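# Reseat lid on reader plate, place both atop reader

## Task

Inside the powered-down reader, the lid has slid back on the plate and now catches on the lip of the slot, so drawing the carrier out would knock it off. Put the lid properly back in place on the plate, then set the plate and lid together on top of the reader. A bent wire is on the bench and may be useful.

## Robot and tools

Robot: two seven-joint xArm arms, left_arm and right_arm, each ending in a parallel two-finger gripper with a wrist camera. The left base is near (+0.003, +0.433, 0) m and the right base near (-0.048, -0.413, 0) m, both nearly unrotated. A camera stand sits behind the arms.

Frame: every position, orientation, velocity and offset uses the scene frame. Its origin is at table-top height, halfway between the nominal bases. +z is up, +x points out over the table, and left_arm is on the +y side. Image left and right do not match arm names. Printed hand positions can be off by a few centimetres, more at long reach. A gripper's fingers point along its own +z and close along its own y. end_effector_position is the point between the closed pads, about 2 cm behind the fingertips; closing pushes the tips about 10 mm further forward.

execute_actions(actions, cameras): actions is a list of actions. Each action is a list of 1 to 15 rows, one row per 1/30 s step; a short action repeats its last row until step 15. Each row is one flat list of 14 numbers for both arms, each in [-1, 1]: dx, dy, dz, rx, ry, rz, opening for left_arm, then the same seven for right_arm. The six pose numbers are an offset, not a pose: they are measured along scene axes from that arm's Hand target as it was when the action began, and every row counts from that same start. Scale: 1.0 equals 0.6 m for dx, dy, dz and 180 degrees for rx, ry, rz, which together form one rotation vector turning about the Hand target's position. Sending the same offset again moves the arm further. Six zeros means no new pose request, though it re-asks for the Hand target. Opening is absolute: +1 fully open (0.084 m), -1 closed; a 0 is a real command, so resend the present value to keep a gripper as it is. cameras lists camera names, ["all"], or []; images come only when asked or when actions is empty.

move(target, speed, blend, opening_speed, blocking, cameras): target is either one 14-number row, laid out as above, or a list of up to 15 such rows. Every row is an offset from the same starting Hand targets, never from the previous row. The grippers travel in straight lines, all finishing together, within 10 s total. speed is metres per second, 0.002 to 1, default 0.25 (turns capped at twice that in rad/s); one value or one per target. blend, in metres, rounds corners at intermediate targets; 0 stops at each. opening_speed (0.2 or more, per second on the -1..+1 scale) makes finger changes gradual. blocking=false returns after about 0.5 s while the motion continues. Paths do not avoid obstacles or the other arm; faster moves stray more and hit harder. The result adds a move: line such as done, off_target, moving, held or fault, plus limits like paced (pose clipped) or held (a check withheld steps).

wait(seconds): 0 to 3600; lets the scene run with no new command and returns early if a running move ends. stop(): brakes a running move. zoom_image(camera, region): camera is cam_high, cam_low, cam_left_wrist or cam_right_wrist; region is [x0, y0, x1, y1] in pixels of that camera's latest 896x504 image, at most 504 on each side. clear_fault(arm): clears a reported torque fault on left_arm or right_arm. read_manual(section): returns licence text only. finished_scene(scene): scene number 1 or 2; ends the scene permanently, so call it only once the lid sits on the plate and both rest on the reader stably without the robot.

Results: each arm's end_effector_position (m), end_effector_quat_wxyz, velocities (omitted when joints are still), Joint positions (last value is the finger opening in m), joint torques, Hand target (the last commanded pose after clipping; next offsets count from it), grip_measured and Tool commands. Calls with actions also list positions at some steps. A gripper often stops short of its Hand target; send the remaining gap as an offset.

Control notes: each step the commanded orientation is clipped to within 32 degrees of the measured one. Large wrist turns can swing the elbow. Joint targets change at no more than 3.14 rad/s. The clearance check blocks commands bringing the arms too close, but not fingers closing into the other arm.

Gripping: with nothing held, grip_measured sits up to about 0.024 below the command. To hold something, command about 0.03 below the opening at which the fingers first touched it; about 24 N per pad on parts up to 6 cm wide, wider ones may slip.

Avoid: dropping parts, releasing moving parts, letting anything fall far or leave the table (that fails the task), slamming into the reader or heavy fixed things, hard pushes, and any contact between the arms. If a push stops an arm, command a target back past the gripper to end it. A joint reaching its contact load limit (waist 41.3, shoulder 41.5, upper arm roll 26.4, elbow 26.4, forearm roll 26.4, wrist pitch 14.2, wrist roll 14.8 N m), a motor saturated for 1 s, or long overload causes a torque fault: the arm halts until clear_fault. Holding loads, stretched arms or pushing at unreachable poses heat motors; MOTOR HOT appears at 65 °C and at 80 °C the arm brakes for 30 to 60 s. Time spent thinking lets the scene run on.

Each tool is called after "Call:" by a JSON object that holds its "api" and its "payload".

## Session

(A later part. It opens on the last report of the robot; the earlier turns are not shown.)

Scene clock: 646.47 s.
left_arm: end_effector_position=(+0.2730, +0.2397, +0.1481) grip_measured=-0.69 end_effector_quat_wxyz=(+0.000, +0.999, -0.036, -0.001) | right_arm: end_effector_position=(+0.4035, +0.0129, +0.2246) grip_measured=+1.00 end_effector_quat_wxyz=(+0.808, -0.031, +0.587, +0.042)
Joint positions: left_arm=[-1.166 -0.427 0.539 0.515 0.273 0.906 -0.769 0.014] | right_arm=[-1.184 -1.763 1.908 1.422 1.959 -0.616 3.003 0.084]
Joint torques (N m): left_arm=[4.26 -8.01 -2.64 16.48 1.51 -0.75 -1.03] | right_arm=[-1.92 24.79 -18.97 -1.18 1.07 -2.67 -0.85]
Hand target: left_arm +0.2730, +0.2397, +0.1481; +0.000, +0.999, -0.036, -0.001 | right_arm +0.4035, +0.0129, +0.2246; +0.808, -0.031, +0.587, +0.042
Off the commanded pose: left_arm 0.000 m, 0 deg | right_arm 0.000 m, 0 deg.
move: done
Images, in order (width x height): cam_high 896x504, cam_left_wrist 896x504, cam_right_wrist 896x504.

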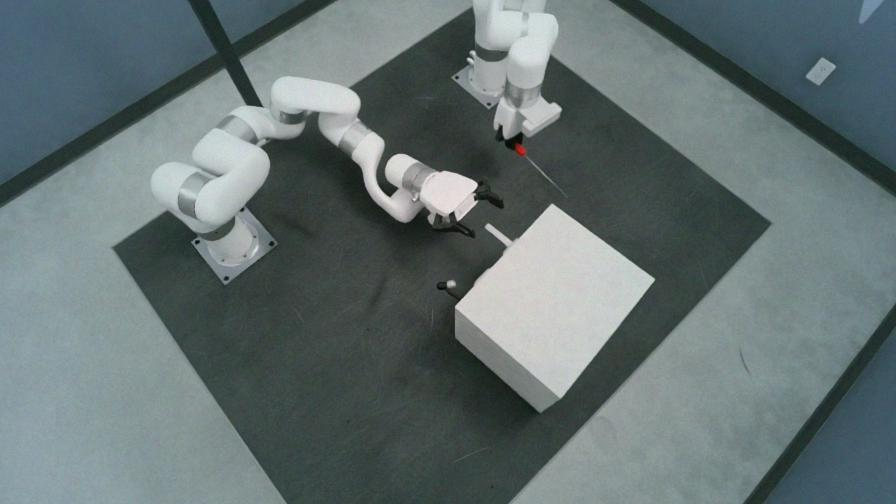

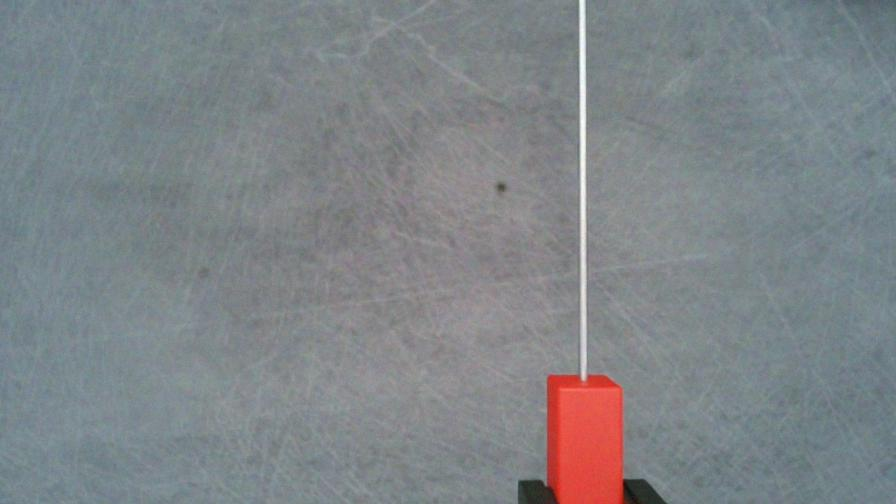

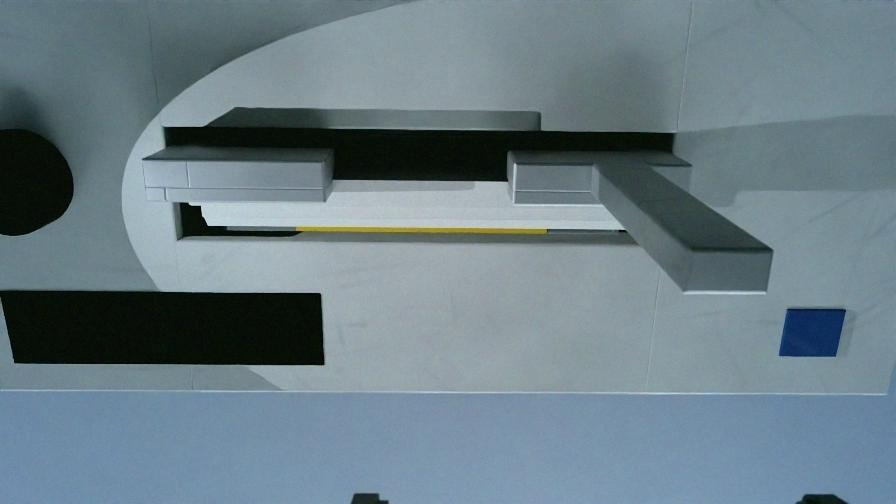

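Call:
{"api": "move", "payload": {"target": [0,0,0,0,0,0,-0.8,0.0337,-0.1362,-0.006,0.0118,-0.0545,0.0661,1], "speed": 0.2, "cameras": ["cam_right_wrist"]}}

Scene clock: 722.40 s.
left_arm: end_effector_position=(+0.2730, +0.2397, +0.1481) grip_measured=-0.69 end_effector_quat_wxyz=(+0.000, +0.999, -0.036, -0.001) | right_arm: end_effector_position=(+0.4107, -0.0354, +0.2485) grip_measured=+1.00 end_effector_quat_wxyz=(+0.854, -0.042, +0.508, +0.107)
Joint positions: left_arm=[-1.166 -0.427 0.539 0.515 0.273 0.906 -0.769 0.014] | right_arm=[-1.153 -2.056 1.829 1.181 1.736 -0.578 3.619 0.084]
Joint torques (N m): left_arm=[3.96 -7.6 -2.46 16.46 1.43 -0.76 -0.92] | right_arm=[0.56 14.82 -18.58 -6.87 1.89 -0.3 -0.76]
Hand target: left_arm +0.2730, +0.2397, +0.1481; +0.000, +0.999, -0.036, -0.001 | right_arm +0.4107, -0.0354, +0.2485; +0.854, -0.042, +0.508, +0.107 (not the last commanded pose)
Tool commands: left_gripper/opening=-0.8 right_gripper/opening=+1.0
Off the commanded pose: left_arm 0.000 m, 0 deg | right_arm 0.045 m, 5 deg.
TORQUE FAULT: the external load on joint 3 (upper arm roll) of the right arm reached its load limit, and that arm stopped. The contact can be on any part of that arm beyond that joint, not only on its tool. A torque fault puts only its own arm into a fault stop. That arm's remaining commands of this call were not run. The hold on joint 3 (upper arm roll) of that arm was moved back by the arm itself, up to 3 degrees, as the stop began. That arm is still stopped at the end of this call. While its stop runs, that arm, its gripper or tool too, takes no new command.
CLEAR FAULT: the right arm stays stopped (state 4) until you call clear_fault(arm="right_arm").
End effector pose when the fault began: right_arm: position (+0.4183, -0.0468, +0.2216), quat_wxyz (+0.843, -0.042, +0.528, +0.092)
Joint positions when the fault began: right_arm=[-1.152 -2.057 1.881 1.183 1.74 -0.576 3.614 0.084]
move: fault (right_arm)

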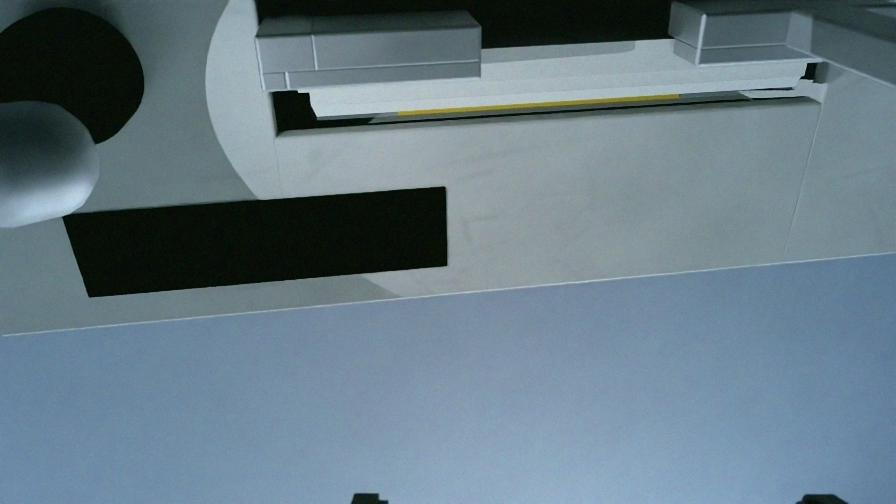

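Call:
{"api": "zoom_image", "payload": {"camera": "cam_right_wrist", "region": [260, 60, 460, 150]}}

Call:
{"api": "zoom_image", "payload": {"camera": "cam_right_wrist", "region": [640, 40, 840, 130]}}

Call:
{"api": "clear_fault", "payload": {"arm": "right_arm"}}

Scaled by 2.520 from the camera's image (finer frame: 1280x720).

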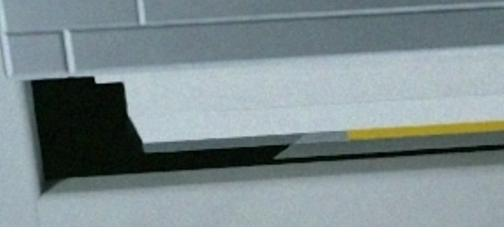

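Scaled by 2.520 from the camera's image (finer frame: 1280x720).

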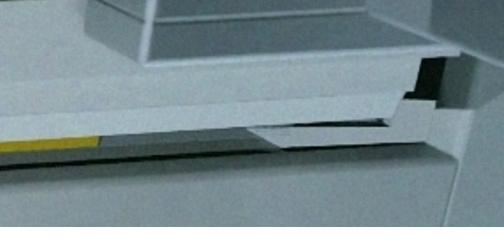

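Scene clock: 740.70 s.
left_arm: end_effector_position=(+0.2730, +0.2397, +0.1481) grip_measured=-0.69 end_effector_quat_wxyz=(+0.000, +0.999, -0.036, -0.001) | right_arm: end_effector_position=(+0.4107, -0.0354, +0.2485) grip_measured=+1.00 end_effector_quat_wxyz=(+0.854, -0.042, +0.508, +0.107)
Joint positions: left_arm=[-1.166 -0.427 0.539 0.515 0.273 0.906 -0.769 0.014] | right_arm=[-1.153 -2.056 1.829 1.181 1.736 -0.578 3.619 0.084]
Joint torques (N m): left_arm=[4.06 -7.61 -2.77 16.34 1.23 -0.93 -0.66] | right_arm=[0.69 14.64 -18.52 -6.86 1.83 -0.3 -0.86]
Hand target: left_arm +0.2730, +0.2397, +0.1481; +0.000, +0.999, -0.036, -0.001 | right_arm +0.4107, -0.0354, +0.2485; +0.854, -0.042, +0.508, +0.107 (not the last commanded pose)
Tool commands: left_gripper/opening=-0.8 right_gripper/opening=+1.0
Off the commanded pose: left_arm 0.000 m, 0 deg | right_arm 0.045 m, 5 deg.
TORQUE FAULT, CONTINUED: the right arm's stop, for the torque fault of joint 3 (upper arm roll) that an earlier result reported, is over. The call counts as one of the actions that you can send in this scene. The hold on joint 3 (upper arm roll) of that arm was moved back by the arm itself, up to 3 degrees, as the stop began. That arm's target is now where it stood when the stop ended, not its last command. That arm's gripper keeps its grip as last carried out, and that arm accepts commands again: back off and push less far.
CLEAR FAULT: your call cleared the right arm's torque fault. If a joint's load stays at its limit, that arm stops again at once.

Call:
{"api": "zoom_image", "payload": {"camera": "cam_right_wrist", "region": [240, 0, 500, 140]}}

Scaled by 1.938 from the camera's image (finer frame: 1280x720).
This view is cut from an older image: the scene may have changed since it was taken.

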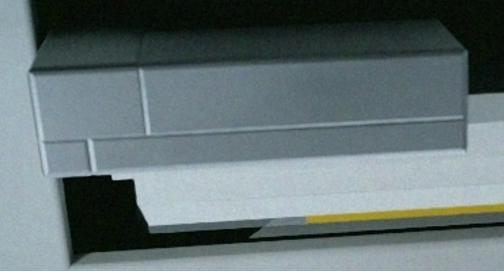

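Call:
{"api": "move", "payload": {"target": [[-0.155,-0.0667,0.02,0,0,0.055,-0.8,-0.0845,-0.191,0.0858,-0.1388,0.6448,0.0019,1],[-0.155,-0.0667,0.02,0,0,0.055,-0.8,-0.1012,-0.3577,0.1358,-0.55,0.4275,0.2667,1],[-0.155,-0.5667,-0.08,0,0,0.055,-0.8,-0.1845,-0.5743,0.1358,-0.8317,-0.1042,0.4947,1]], "speed": [0.35,0.35,0.35], "cameras": ["cam_left_wrist","cam_high"]}}

Scene clock: 1020.20 s.
left_arm: end_effector_position=(+0.1800, -0.1004, +0.1001) grip_measured=-0.69 end_effector_quat_wxyz=(+0.000, +0.999, +0.051, -0.001) | right_arm: end_effector_position=(+0.3000, -0.3800, +0.3300) grip_measured=+1.00 end_effector_quat_wxyz=(+0.000, +1.000, +0.000, +0.000)
Joint positions: left_arm=[-1.403 0.446 0.174 1.322 -0.098 0.885 -1.287 0.014] | right_arm=[-1.388 1.193 2.294 1.081 -0.848 1.948 0.98 0.084]
Joint torques (N m): left_arm=[4.16 -16.18 1.18 16.65 -1.87 -0.79 -0.9] | right_arm=[-0.93 -8.36 16.43 7.63 -1.14 -0.98 -0.84]
Hand target: left_arm +0.1800, -0.1004, +0.1001; +0.000, +0.999, +0.051, -0.001 | right_arm +0.3000, -0.3800, +0.3300; +0.000, +1.000, +0.000, +0.000
Off the commanded pose: left_arm 0.000 m, 0 deg | right_arm 0.000 m, 0 deg.
move: done
Images, in order (width x height): cam_high 896x504, cam_left_wrist 896x504.

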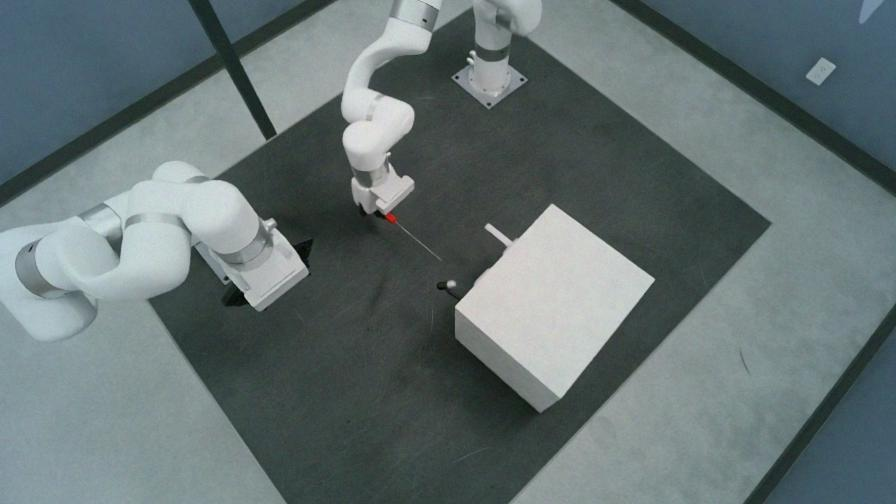

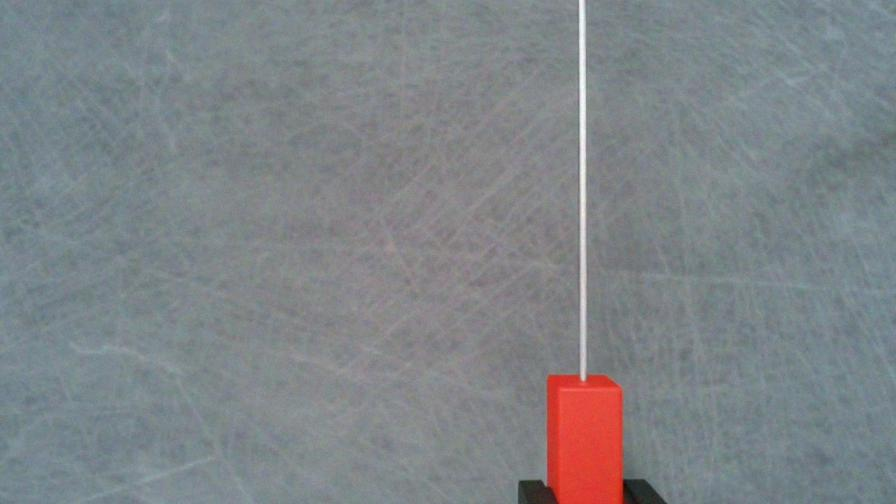

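Call:
{"api": "move", "payload": {"target": [[0.1,-0.0667,-0.0833,0,0,0,-0.8,0,0,0,0,0,0,1],[0.1,-0.0667,-0.1242,0,0,0,-0.8,0,0,0,0,0,0,1],[0.1,-0.0667,-0.1242,0,0,0,-0.35,0,0,0,0,0,0,1],[0.1,-0.0667,0.1,0,0,0,-0.35,0,0,0,0,0,0,1],[0.3948,0.2208,0.2667,0,0,0,-0.35,0,0,0,0,0,0,0.0]], "speed": [0.3,0.1,0.3,0.3,0.3], "cameras": ["cam_left_wrist","cam_right_wrist"]}}

Scene clock: 1043.83 s.
left_arm: end_effector_position=(+0.4169, +0.0321, +0.2601) grip_measured=-0.37 end_effector_quat_wxyz=(+0.000, +0.999, +0.051, -0.001) | right_arm: end_effector_position=(+0.3000, -0.3800, +0.3300) grip_measured=-0.01 end_effector_quat_wxyz=(+0.000, +1.000, +0.000, +0.000)
Joint positions: left_arm=[-1.034 0.364 0.333 1.661 -0.121 1.318 -0.795 0.028] | right_arm=[-1.388 1.193 2.294 1.081 -0.848 1.948 0.98 0.044]
Joint torques (N m): left_arm=[3.95 -15.11 2.18 18.12 -1.93 -0.78 0.96] | right_arm=[0.52 -8.58 15.97 9.82 -0.87 -1.09 -0.37]
Hand target: left_arm +0.4169, +0.0321, +0.2601; +0.000, +0.999, +0.051, -0.001 | right_arm +0.3000, -0.3800, +0.3300; +0.000, +1.000, +0.000, +0.000
Off the commanded pose: left_arm 0.000 m, 0 deg | right_arm 0.000 m, 0 deg.
move: done

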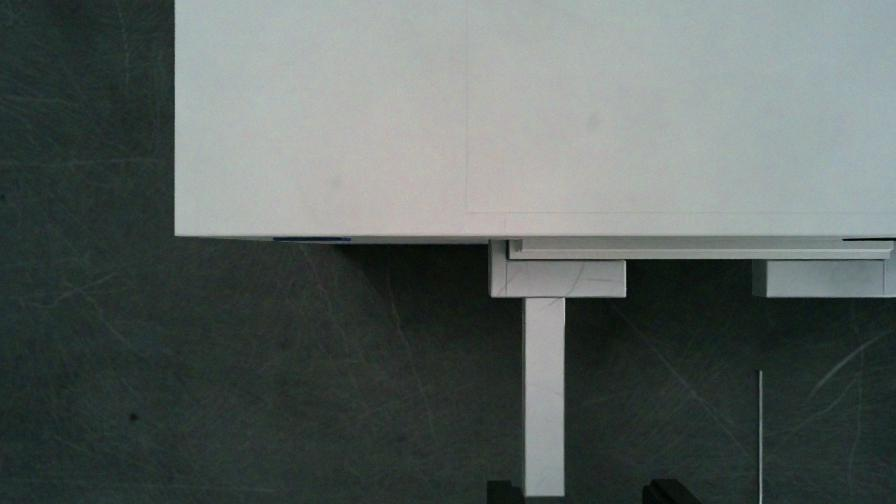

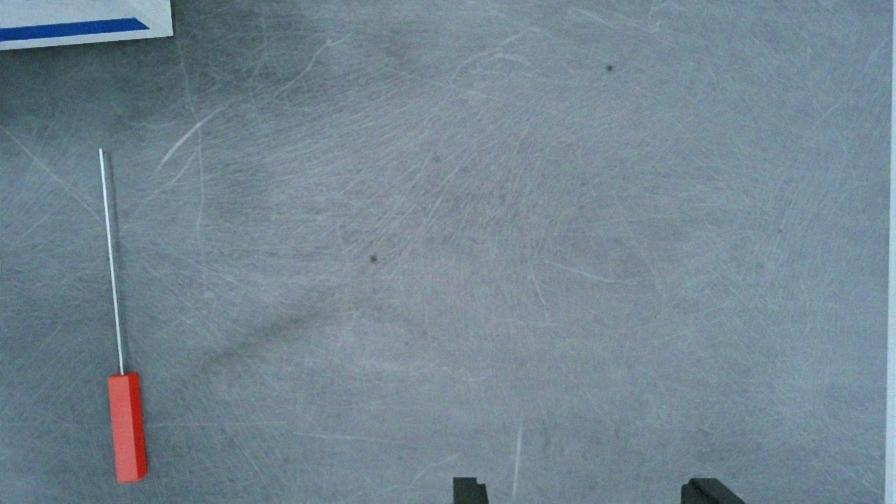

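Call:
{"api": "zoom_image", "payload": {"camera": "cam_left_wrist", "region": [470, 220, 690, 310]}}

Call:
{"api": "zoom_image", "payload": {"camera": "cam_left_wrist", "region": [690, 220, 896, 310]}}

Scaled by 2.291 from the camera's image (finer frame: 1280x720).

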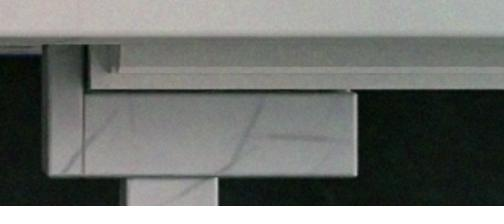

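Scaled by 2.447 from the camera's image (finer frame: 1280x720).

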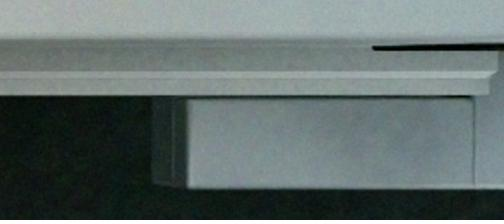

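Call:
{"api": "move", "payload": {"target": [[0.0007,-0.0067,-0.05,0,0,0,-0.35,-0.0917,0.4033,-0.3833,0,0,0.033,-0.2],[0.0007,-0.0067,-0.1618,0,0,0,-0.35,-0.0917,0.4033,-0.3833,0,0,0.033,-0.2],[0.0007,-0.0067,-0.1618,0,0,0,-0.76,-0.0917,0.4033,-0.3833,0,0,0.033,-0.2]], "speed": [0.35,0.15,0.2], "cameras": ["cam_left_wrist","cam_right_wrist"]}}

Scene clock: 1085.40 s.
left_arm: end_effector_position=(+0.4173, +0.0281, +0.1630) grip_measured=-0.69 end_effector_quat_wxyz=(+0.000, +0.999, +0.051, -0.001) | right_arm: end_effector_position=(+0.2449, -0.1380, +0.1000) grip_measured=-0.21 end_effector_quat_wxyz=(+0.000, +0.999, +0.052, +0.000)
Joint positions: left_arm=[-1.038 0.434 0.318 1.48 -0.151 1.071 -0.778 0.014] | right_arm=[-0.781 1.102 1.691 0.782 -1.152 1.322 1.469 0.035]
Joint torques (N m): left_arm=[5.73 -17.61 4.52 14.21 1.22 -0.01 -0.81] | right_arm=[1.13 -14.37 16.19 10.03 -1.02 -2.9 0.88]
Hand target: left_arm +0.4173, +0.0281, +0.1630; +0.000, +0.999, +0.051, -0.001 | right_arm +0.2449, -0.1380, +0.1000; +0.000, +0.999, +0.052, +0.000
Off the commanded pose: left_arm 0.000 m, 0 deg | right_arm 0.000 m, 0 deg.
move: done

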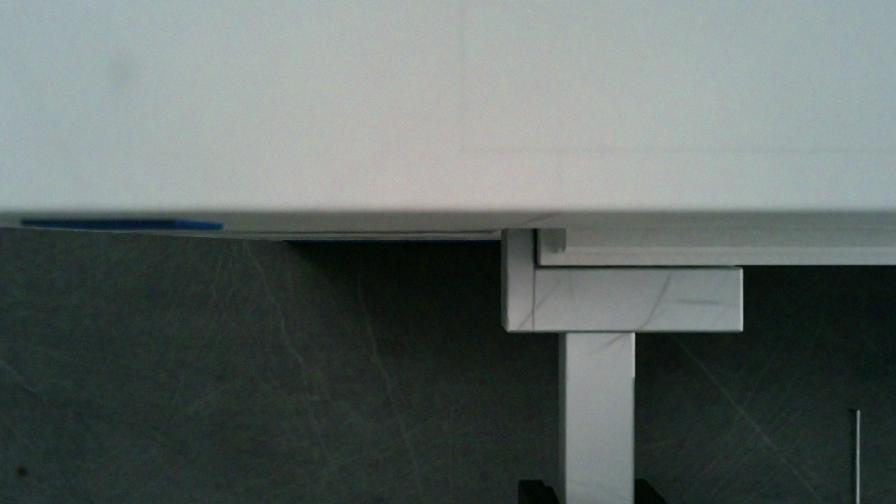

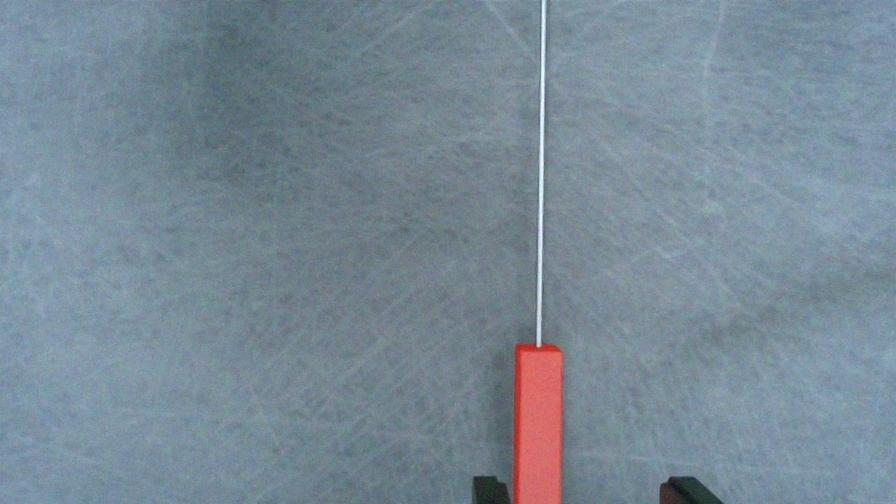

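Call:
{"api": "move", "payload": {"target": [[0.0083,0.0009,0,0,0,0,-0.76,0,0.003,-0.1217,0,0,0,-0.2],[0.0083,0.0009,0,0,0,0,-0.76,0,0.003,-0.1217,0,0,0,-0.8],[0.0083,0.0009,0,0,0,0,-0.76,0,0.003,0.15,0,0,0,-0.8]], "speed": [0.1,0.1,0.25], "cameras": ["cam_left_wrist","cam_right_wrist"]}}

Scene clock: 1102.30 s.
left_arm: end_effector_position=(+0.4223, +0.0286, +0.1630) grip_measured=-0.69 end_effector_quat_wxyz=(+0.000, +0.999, +0.051, -0.001) | right_arm: end_effector_position=(+0.2449, -0.1362, +0.1900) grip_measured=-0.68 end_effector_quat_wxyz=(+0.000, +0.999, +0.052, +0.000)
Joint positions: left_arm=[-1.029 0.445 0.318 1.496 -0.154 1.076 -0.77 0.014] | right_arm=[-0.813 1.048 1.908 0.892 -0.963 1.48 1.414 0.014]
Joint torques (N m): left_arm=[9.89 -16.09 5.3 16.06 -0.47 -0.13 0.61] | right_arm=[-1.73 -13.43 17.85 12.41 1.27 -1.05 -0.78]
Hand target: left_arm +0.4223, +0.0286, +0.1630; +0.000, +0.999, +0.051, -0.001 | right_arm +0.2449, -0.1362, +0.1900; +0.000, +0.999, +0.052, +0.000
Off the commanded pose: left_arm 0.000 m, 0 deg | right_arm 0.000 m, 0 deg.
move: done

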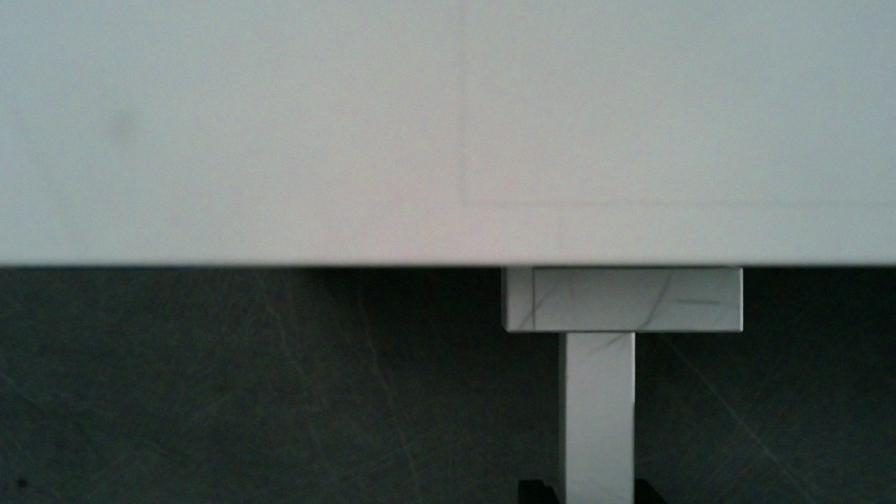

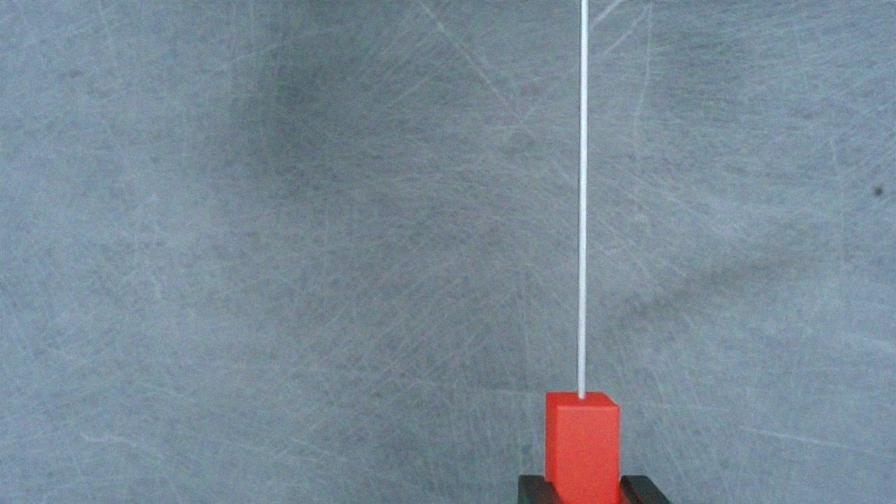

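Call:
{"api": "move", "payload": {"target": [0.0083,0.0009,0,0,0,0,-0.76,0,0,0,0,0,0,-0.8], "speed": 0.05, "cameras": ["cam_left_wrist"]}}

Scene clock: 1119.43 s.
left_arm: end_effector_position=(+0.4273, +0.0292, +0.1630) grip_measured=-0.69 end_effector_quat_wxyz=(+0.000, +0.999, +0.051, -0.001) | right_arm: end_effector_position=(+0.2449, -0.1362, +0.1900) grip_measured=-0.68 end_effector_quat_wxyz=(+0.000, +0.999, +0.052, +0.000)
Joint positions: left_arm=[-1.021 0.457 0.319 1.513 -0.158 1.082 -0.762 0.014] | right_arm=[-0.813 1.048 1.908 0.892 -0.963 1.48 1.414 0.014]
Joint torques (N m): left_arm=[10.19 -16.2 5.42 15.94 -0.49 -0.04 0.54] | right_arm=[-1.89 -13.36 17.87 12.56 0.98 -1.76 -0.7]
Hand target: left_arm +0.4273, +0.0292, +0.1630; +0.000, +0.999, +0.051, -0.001 | right_arm +0.2449, -0.1362, +0.1900; +0.000, +0.999, +0.052, +0.000
Off the commanded pose: left_arm 0.000 m, 0 deg | right_arm 0.000 m, 0 deg.
move: done

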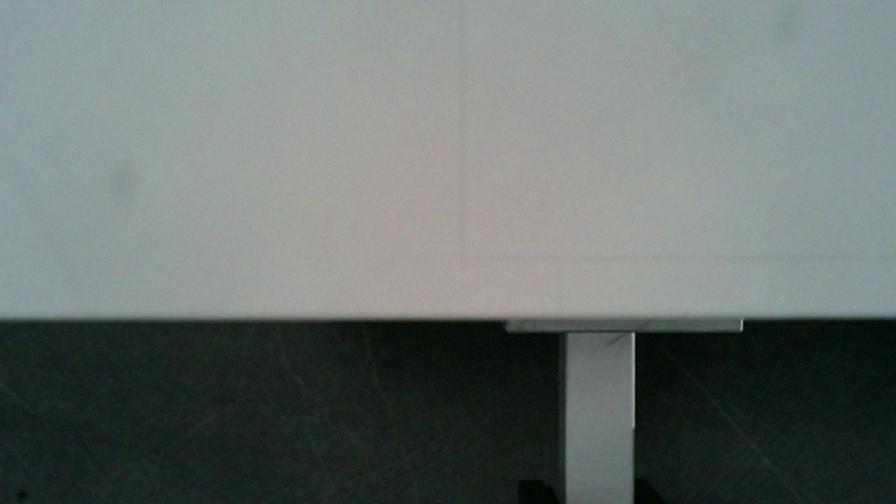

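Call:
{"api": "move", "payload": {"target": [0.0133,0.0014,0,0,0,0,-0.76,0,0,0,0,0,0,-0.8], "speed": 0.04, "cameras": ["cam_left_wrist"]}}

Scene clock: 1129.90 s.
left_arm: end_effector_position=(+0.4353, +0.0300, +0.1630) grip_measured=-0.69 end_effector_quat_wxyz=(+0.000, +0.999, +0.051, -0.001) | right_arm: end_effector_position=(+0.2449, -0.1362, +0.1900) grip_measured=-0.68 end_effector_quat_wxyz=(+0.000, +0.999, +0.052, +0.000)
Joint positions: left_arm=[-1.008 0.475 0.319 1.54 -0.163 1.092 -0.749 0.014] | right_arm=[-0.813 1.048 1.908 0.892 -0.963 1.48 1.414 0.014]
Joint torques (N m): left_arm=[11.43 -16.26 5.79 15.6 -0.15 0.07 0.67] | right_arm=[-1.76 -13.26 17.9 12.58 0.72 -2.25 -0.58]
Hand target: left_arm +0.4353, +0.0300, +0.1630; +0.000, +0.999, +0.051, -0.001 | right_arm +0.2449, -0.1362, +0.1900; +0.000, +0.999, +0.052, +0.000
Off the commanded pose: left_arm 0.000 m, 0 deg | right_arm 0.000 m, 0 deg.
move: done

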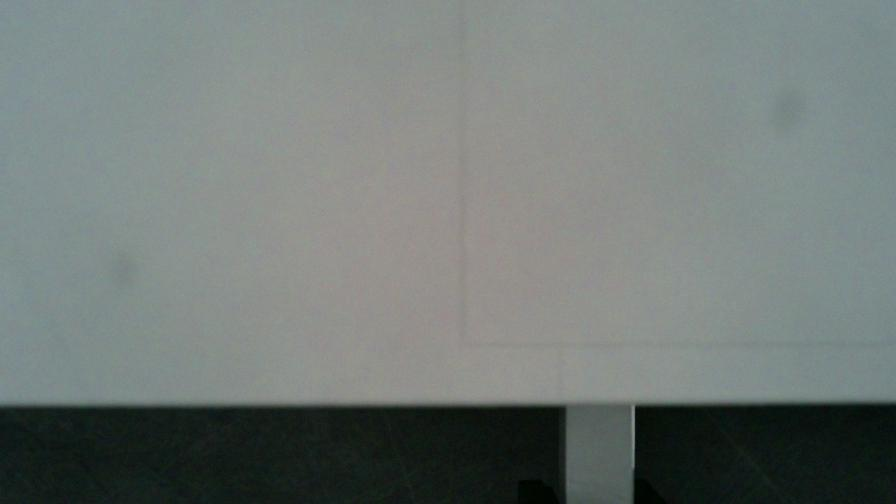

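Call:
{"api": "move", "payload": {"target": [[0,0,0,0,0,0,-0.3,0.0252,0.1437,-0.1833,0,0,0,-0.8],[0,0,0.1667,0,0,0,-0.3,0.0252,0.1437,-0.2683,0,0,0,-0.8],[0,0,0.1667,0,0,0,-0.3,0.0252,0.1437,-0.2683,0,0,0,-0.2],[-0.2255,0.1833,0.145,0,0,0,-0.3,0.0252,0.1437,0.0167,0,0,0,-0.2],[-0.3155,-0.1358,-0.0717,0,0,0,-0.3,-0.0415,-0.323,0.15,0,0,0,-0.2]], "speed": [0.25,0.15,0.2,0.3,0.3], "cameras": ["cam_left_wrist","cam_right_wrist"]}}

Scene clock: 1242.20 s.
left_arm: end_effector_position=(+0.2460, -0.0515, +0.1200) grip_measured=-0.32 end_effector_quat_wxyz=(+0.000, +0.999, +0.051, -0.001) | right_arm: end_effector_position=(+0.2200, -0.3300, +0.2800) grip_measured=-0.21 end_effector_quat_wxyz=(+0.000, +0.999, +0.052, +0.000)
Joint positions: left_arm=[-1.25 0.354 0.16 1.248 -0.072 0.901 -1.158 0.03] | right_arm=[-1.349 1.366 2.373 0.77 -0.811 1.922 1.166 0.035]
Joint torques (N m): left_arm=[-3.73 -15.35 -0.05 16.82 -1.75 -0.77 -1.1] | right_arm=[-1.99 -6.91 14.67 11.93 1.29 -0.97 -0.78]
Hand target: left_arm +0.2460, -0.0515, +0.1200; +0.000, +0.999, +0.051, -0.001 | right_arm +0.2200, -0.3300, +0.2800; +0.000, +0.999, +0.052, +0.000
Off the commanded pose: left_arm 0.000 m, 0 deg | right_arm 0.000 m, 0 deg.
move: done

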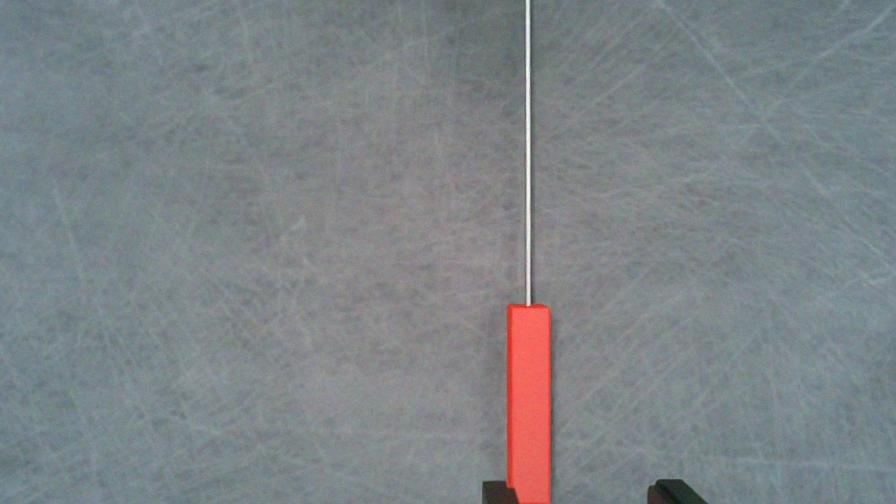

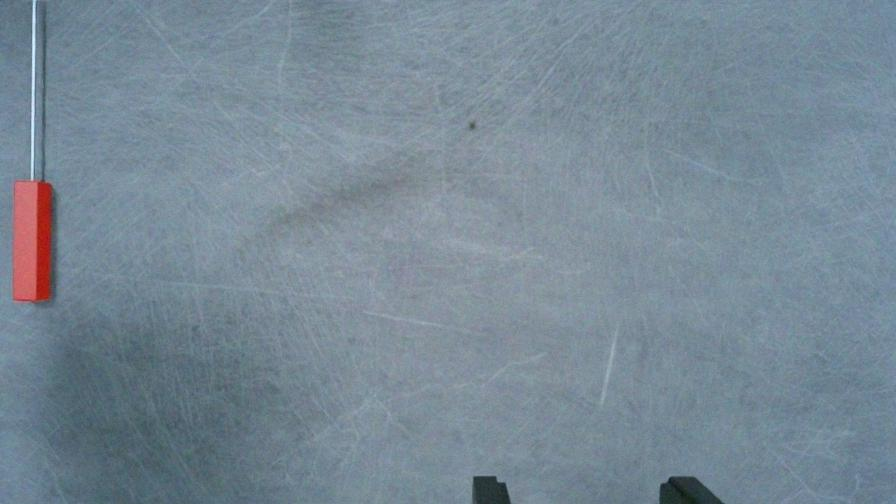

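Call:
{"api": "move", "payload": {"target": [[0,0,-0.16,0,0,0,-0.3,0.2167,0.05,0,0,-0.25,0,1],[0,0,-0.16,0,0,0,-0.8,0.2167,0.05,0,0,-0.25,0,1],[0,0,0.05,0,0,0,-0.8,0.2167,0.05,-0.05,0,-0.5,0,1]], "speed": [0.25,0.2,0.3], "cameras": ["cam_left_wrist","cam_high"]}}

Scene clock: 1266.23 s.
left_arm: end_effector_position=(+0.2460, -0.0514, +0.0998) grip_measured=-0.69 end_effector_quat_wxyz=(+0.000, +0.999, +0.051, -0.001) | right_arm: end_effector_position=(+0.3488, -0.2992, +0.2658) grip_measured=+1.00 end_effector_quat_wxyz=(+0.029, +0.835, +0.044, +0.548)
Joint positions: left_arm=[-1.248 0.385 0.157 1.23 -0.079 0.851 -1.153 0.014] | right_arm=[-1.586 1.491 2.103 0.181 -2.189 1.437 1.393 0.084]
Joint torques (N m): left_arm=[-4.09 -20.62 1.62 16.49 1.59 -0.83 -0.99] | right_arm=[1.2 -10.03 12.98 11.1 0.05 0.14 -0.82]
Hand target: left_arm +0.2460, -0.0515, +0.0998; +0.000, +0.999, +0.051, -0.001 (not the last commanded pose) | right_arm +0.3488, -0.2992, +0.2658; +0.029, +0.835, +0.044, +0.548 (not the last commanded pose)
Off the commanded pose: left_arm 0.050 m, 0 deg | right_arm 0.016 m, 23 deg.
move: held (right_arm; a check stopped the path), off_target (left_arm; braked when a check withheld steps of right_arm); path passed 2 of 3 targets; limits=held
pose unreachable (right arm): on one or more control steps of this call, first in action 0 (counted from 0), this arm could not follow its commanded pose, so it was not sent that pose on those steps. It may still have moved: this result reports where it is.
cause: moving toward the commanded pose would bring two parts of the arm too close to each other (joints 3 (upper arm roll) to 5 (forearm roll) lie between them).
Images, in order (width x height): cam_high 896x504, cam_left_wrist 896x504.

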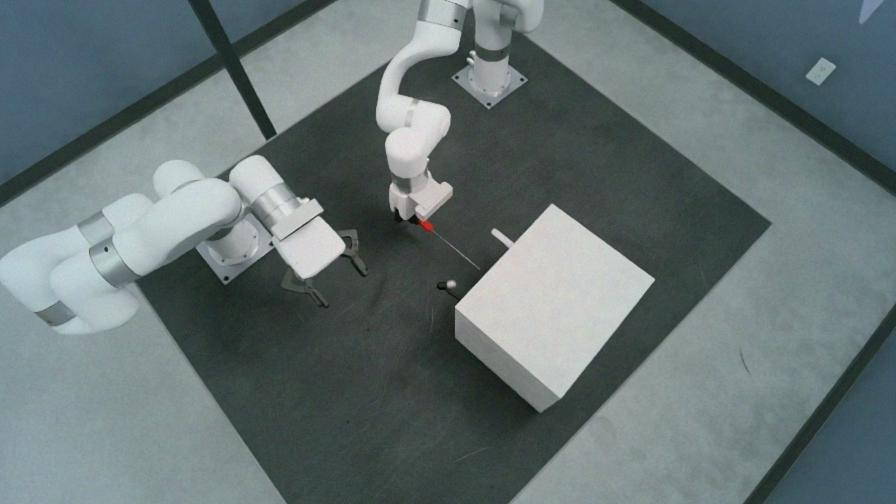

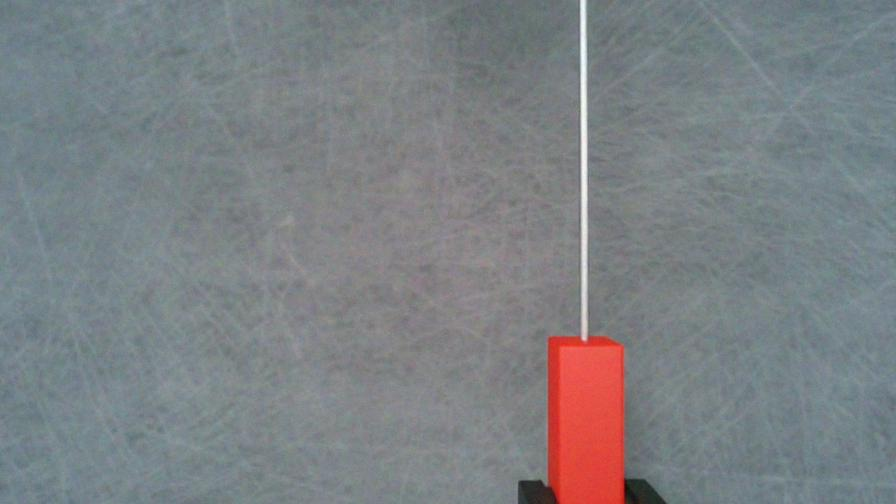

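Call:
{"api": "move", "payload": {"target": [[-0.11,0.335,0.25,0,0,0,-0.8,0.0853,0.082,0.0903,-0.038,0.3675,0,1],[-0.11,0.335,0.25,0,0,0,-0.8,0.0353,0.232,0.0237,-0.0123,0.1188,0,0],[-0.11,0.335,0.25,0,0,0,-0.8,-0.0313,0.3987,-0.2097,0.0134,-0.1299,0,0]], "speed": [0.3,0.3,0.25], "cameras": ["cam_right_wrist","cam_high"]}}

Scene clock: 1346.23 s.
left_arm: end_effector_position=(+0.1800, +0.1495, +0.2498) grip_measured=-0.69 end_effector_quat_wxyz=(+0.000, +0.999, +0.051, -0.001) | right_arm: end_effector_position=(+0.3300, -0.0600, +0.1400) grip_measured=-0.01 end_effector_quat_wxyz=(+0.020, +0.707, +0.026, +0.706)
Joint positions: left_arm=[-1.219 -0.491 0.177 0.725 0.088 1.211 -1.196 0.014] | right_arm=[0.107 0.83 1.071 0.69 -2.348 2.01 2.476 0.044]
Joint torques (N m): left_arm=[4 -8.47 -1.4 17.81 1.16 -0.97 0.78] | right_arm=[1.24 -13.38 10.44 9.29 -2.25 3.08 1]
Hand target: left_arm +0.1800, +0.1495, +0.2498; +0.000, +0.999, +0.051, -0.001 | right_arm +0.3300, -0.0600, +0.1400; +0.020, +0.707, +0.026, +0.706
Off the commanded pose: left_arm 0.000 m, 0 deg | right_arm 0.000 m, 0 deg.
move: done
Images, in order (width x height): cam_high 896x504, cam_right_wrist 896x504.

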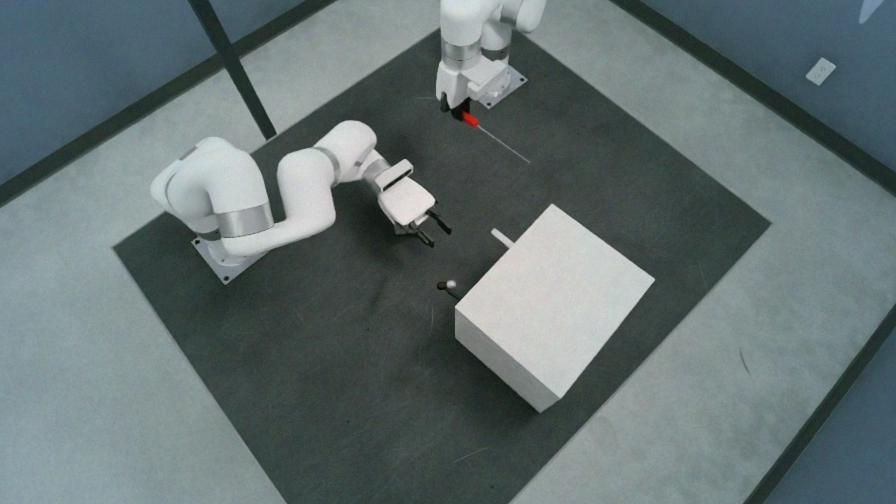

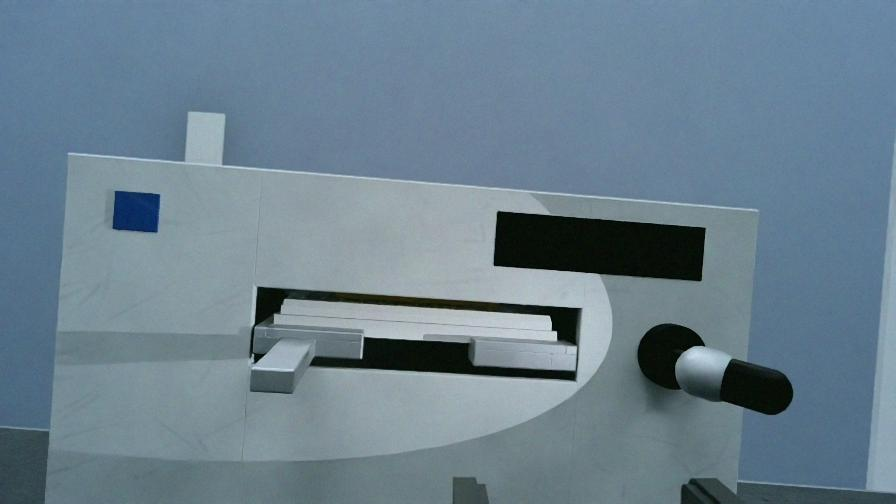

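Call:
{"api": "zoom_image", "payload": {"camera": "cam_right_wrist", "region": [240, 270, 420, 400]}}

Call:
{"api": "zoom_image", "payload": {"camera": "cam_right_wrist", "region": [410, 280, 600, 400]}}

Scaled by 2.800 from the camera's image (finer frame: 1280x720).

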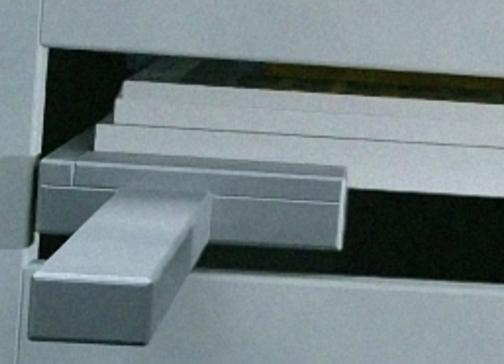

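Scaled by 2.653 from the camera's image (finer frame: 1280x720).

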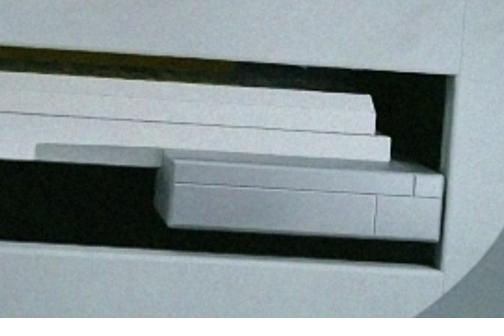

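Call:
{"api": "move", "payload": {"target": [0.107,-0.1822,-0.098,-0.2487,-0.0257,0,-0.8,0.005,-0.0417,0,0.0207,0.0006,0.0297,0], "speed": 0.25, "cameras": ["cam_right_wrist","cam_left_wrist"]}}

Call:
{"api": "zoom_image", "payload": {"camera": "cam_right_wrist", "region": [240, 220, 500, 400]}}

Scene clock: 1445.83 s.
left_arm: end_effector_position=(+0.2442, +0.0402, +0.1910) grip_measured=-0.69 end_effector_quat_wxyz=(+0.382, +0.923, +0.047, +0.019) | right_arm: end_effector_position=(+0.3330, -0.0850, +0.1400) grip_measured=-0.01 end_effector_quat_wxyz=(-0.036, +0.706, +0.036, +0.706)
Joint positions: left_arm=[-1.934 -0.451 0.919 0.439 -0.726 0.021 -0.316 0.014] | right_arm=[-0.03 0.739 1.082 0.553 -2.457 1.914 2.575 0.044]
Joint torques (N m): left_arm=[-3.6 -5.04 -3.14 12.91 -0.84 -1.58 1] | right_arm=[-1.78 -18.02 11.02 5.42 -2.14 1.09 1.01]
Hand target: left_arm +0.2442, +0.0402, +0.1910; +0.382, +0.923, +0.047, +0.019 | right_arm +0.3330, -0.0850, +0.1400; -0.036, +0.706, +0.036, +0.706
Off the commanded pose: left_arm 0.000 m, 0 deg | right_arm 0.000 m, 0 deg.
move: done
Images, in order (width x height): cam_left_wrist 896x504, cam_right_wrist 896x504.

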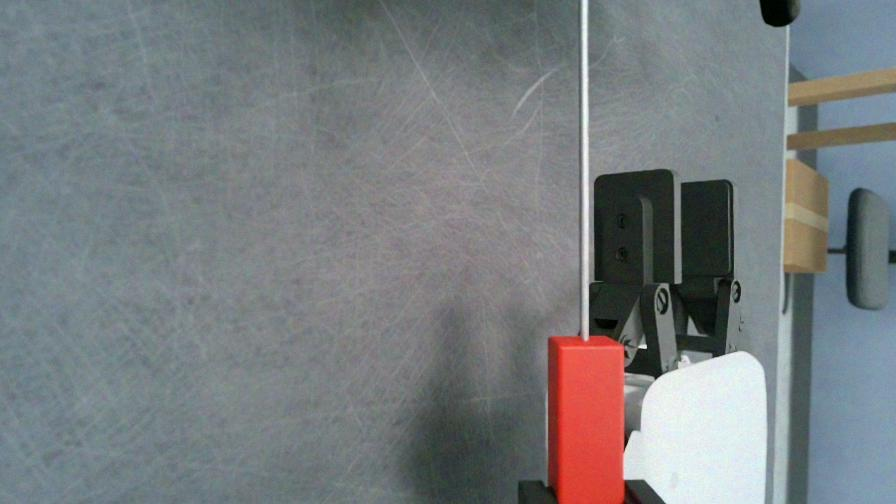

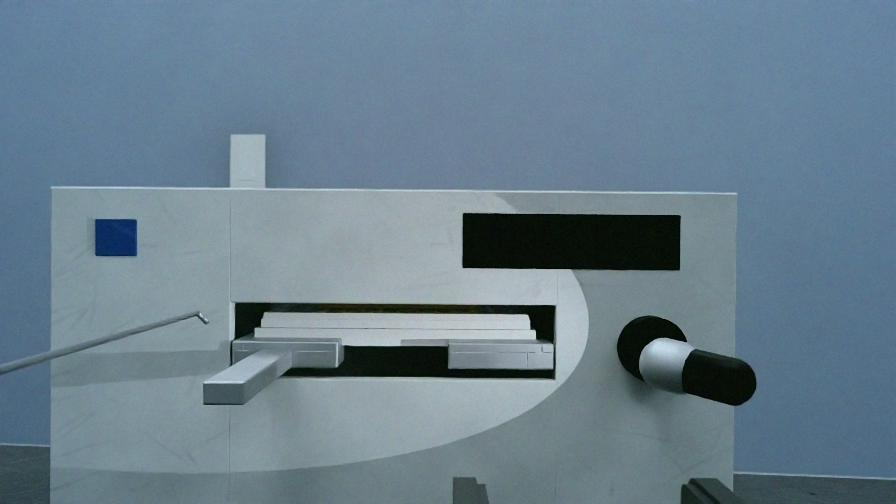

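Scaled by 1.938 from the camera's image (finer frame: 1280x720).

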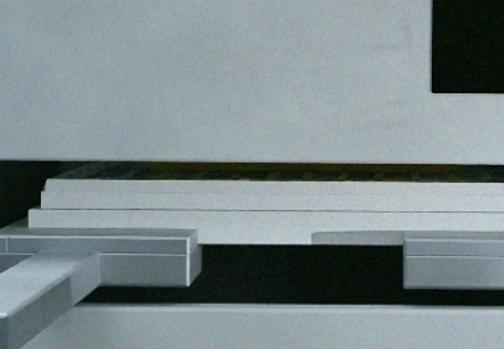

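Call:
{"api": "zoom_image", "payload": {"camera": "cam_right_wrist", "region": [0, 280, 240, 400]}}

Scaled by 2.100 from the camera's image (finer frame: 1280x720).

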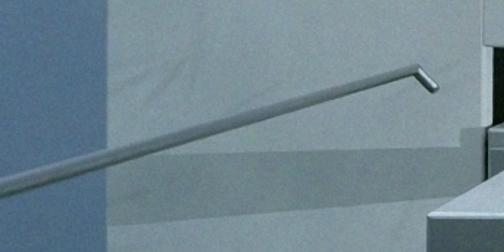

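Call:
{"api": "move", "payload": {"target": [0.0022,-0.0198,0.0083,0.2487,0.0257,0,-0.8,0,0,0,0,0,0,0], "speed": 0.3, "cameras": ["cam_right_wrist"]}}

Call:
{"api": "zoom_image", "payload": {"camera": "cam_right_wrist", "region": [0, 280, 260, 400]}}

Scene clock: 1512.00 s.
left_arm: end_effector_position=(+0.2455, +0.0284, +0.1960) grip_measured=-0.69 end_effector_quat_wxyz=(+0.000, +0.999, +0.051, -0.001) | right_arm: end_effector_position=(+0.3330, -0.0850, +0.1400) grip_measured=-0.01 end_effector_quat_wxyz=(-0.036, +0.706, +0.036, +0.706)
Joint positions: left_arm=[-1.398 0.036 0.372 1.062 -0.016 1.029 -1.12 0.014] | right_arm=[-0.03 0.739 1.082 0.553 -2.457 1.914 2.575 0.044]
Joint torques (N m): left_arm=[-2.39 -10.33 -0.21 17.54 -1.52 -0.75 0.61] | right_arm=[-1.94 -17.82 9.98 5.58 -2.02 1.43 0.76]
Hand target: left_arm +0.2455, +0.0283, +0.1959; +0.000, +0.999, +0.051, -0.001 | right_arm +0.3330, -0.0850, +0.1400; -0.036, +0.706, +0.036, +0.706
Off the commanded pose: left_arm 0.000 m, 0 deg | right_arm 0.000 m, 0 deg.
move: done

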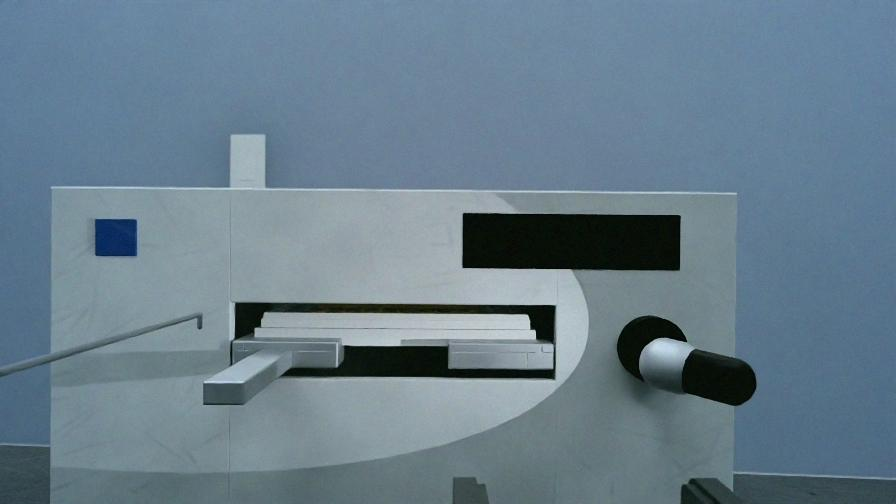

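Scaled by 1.938 from the camera's image (finer frame: 1280x720).

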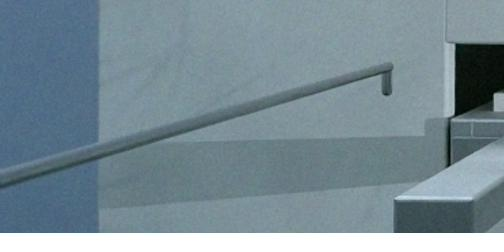

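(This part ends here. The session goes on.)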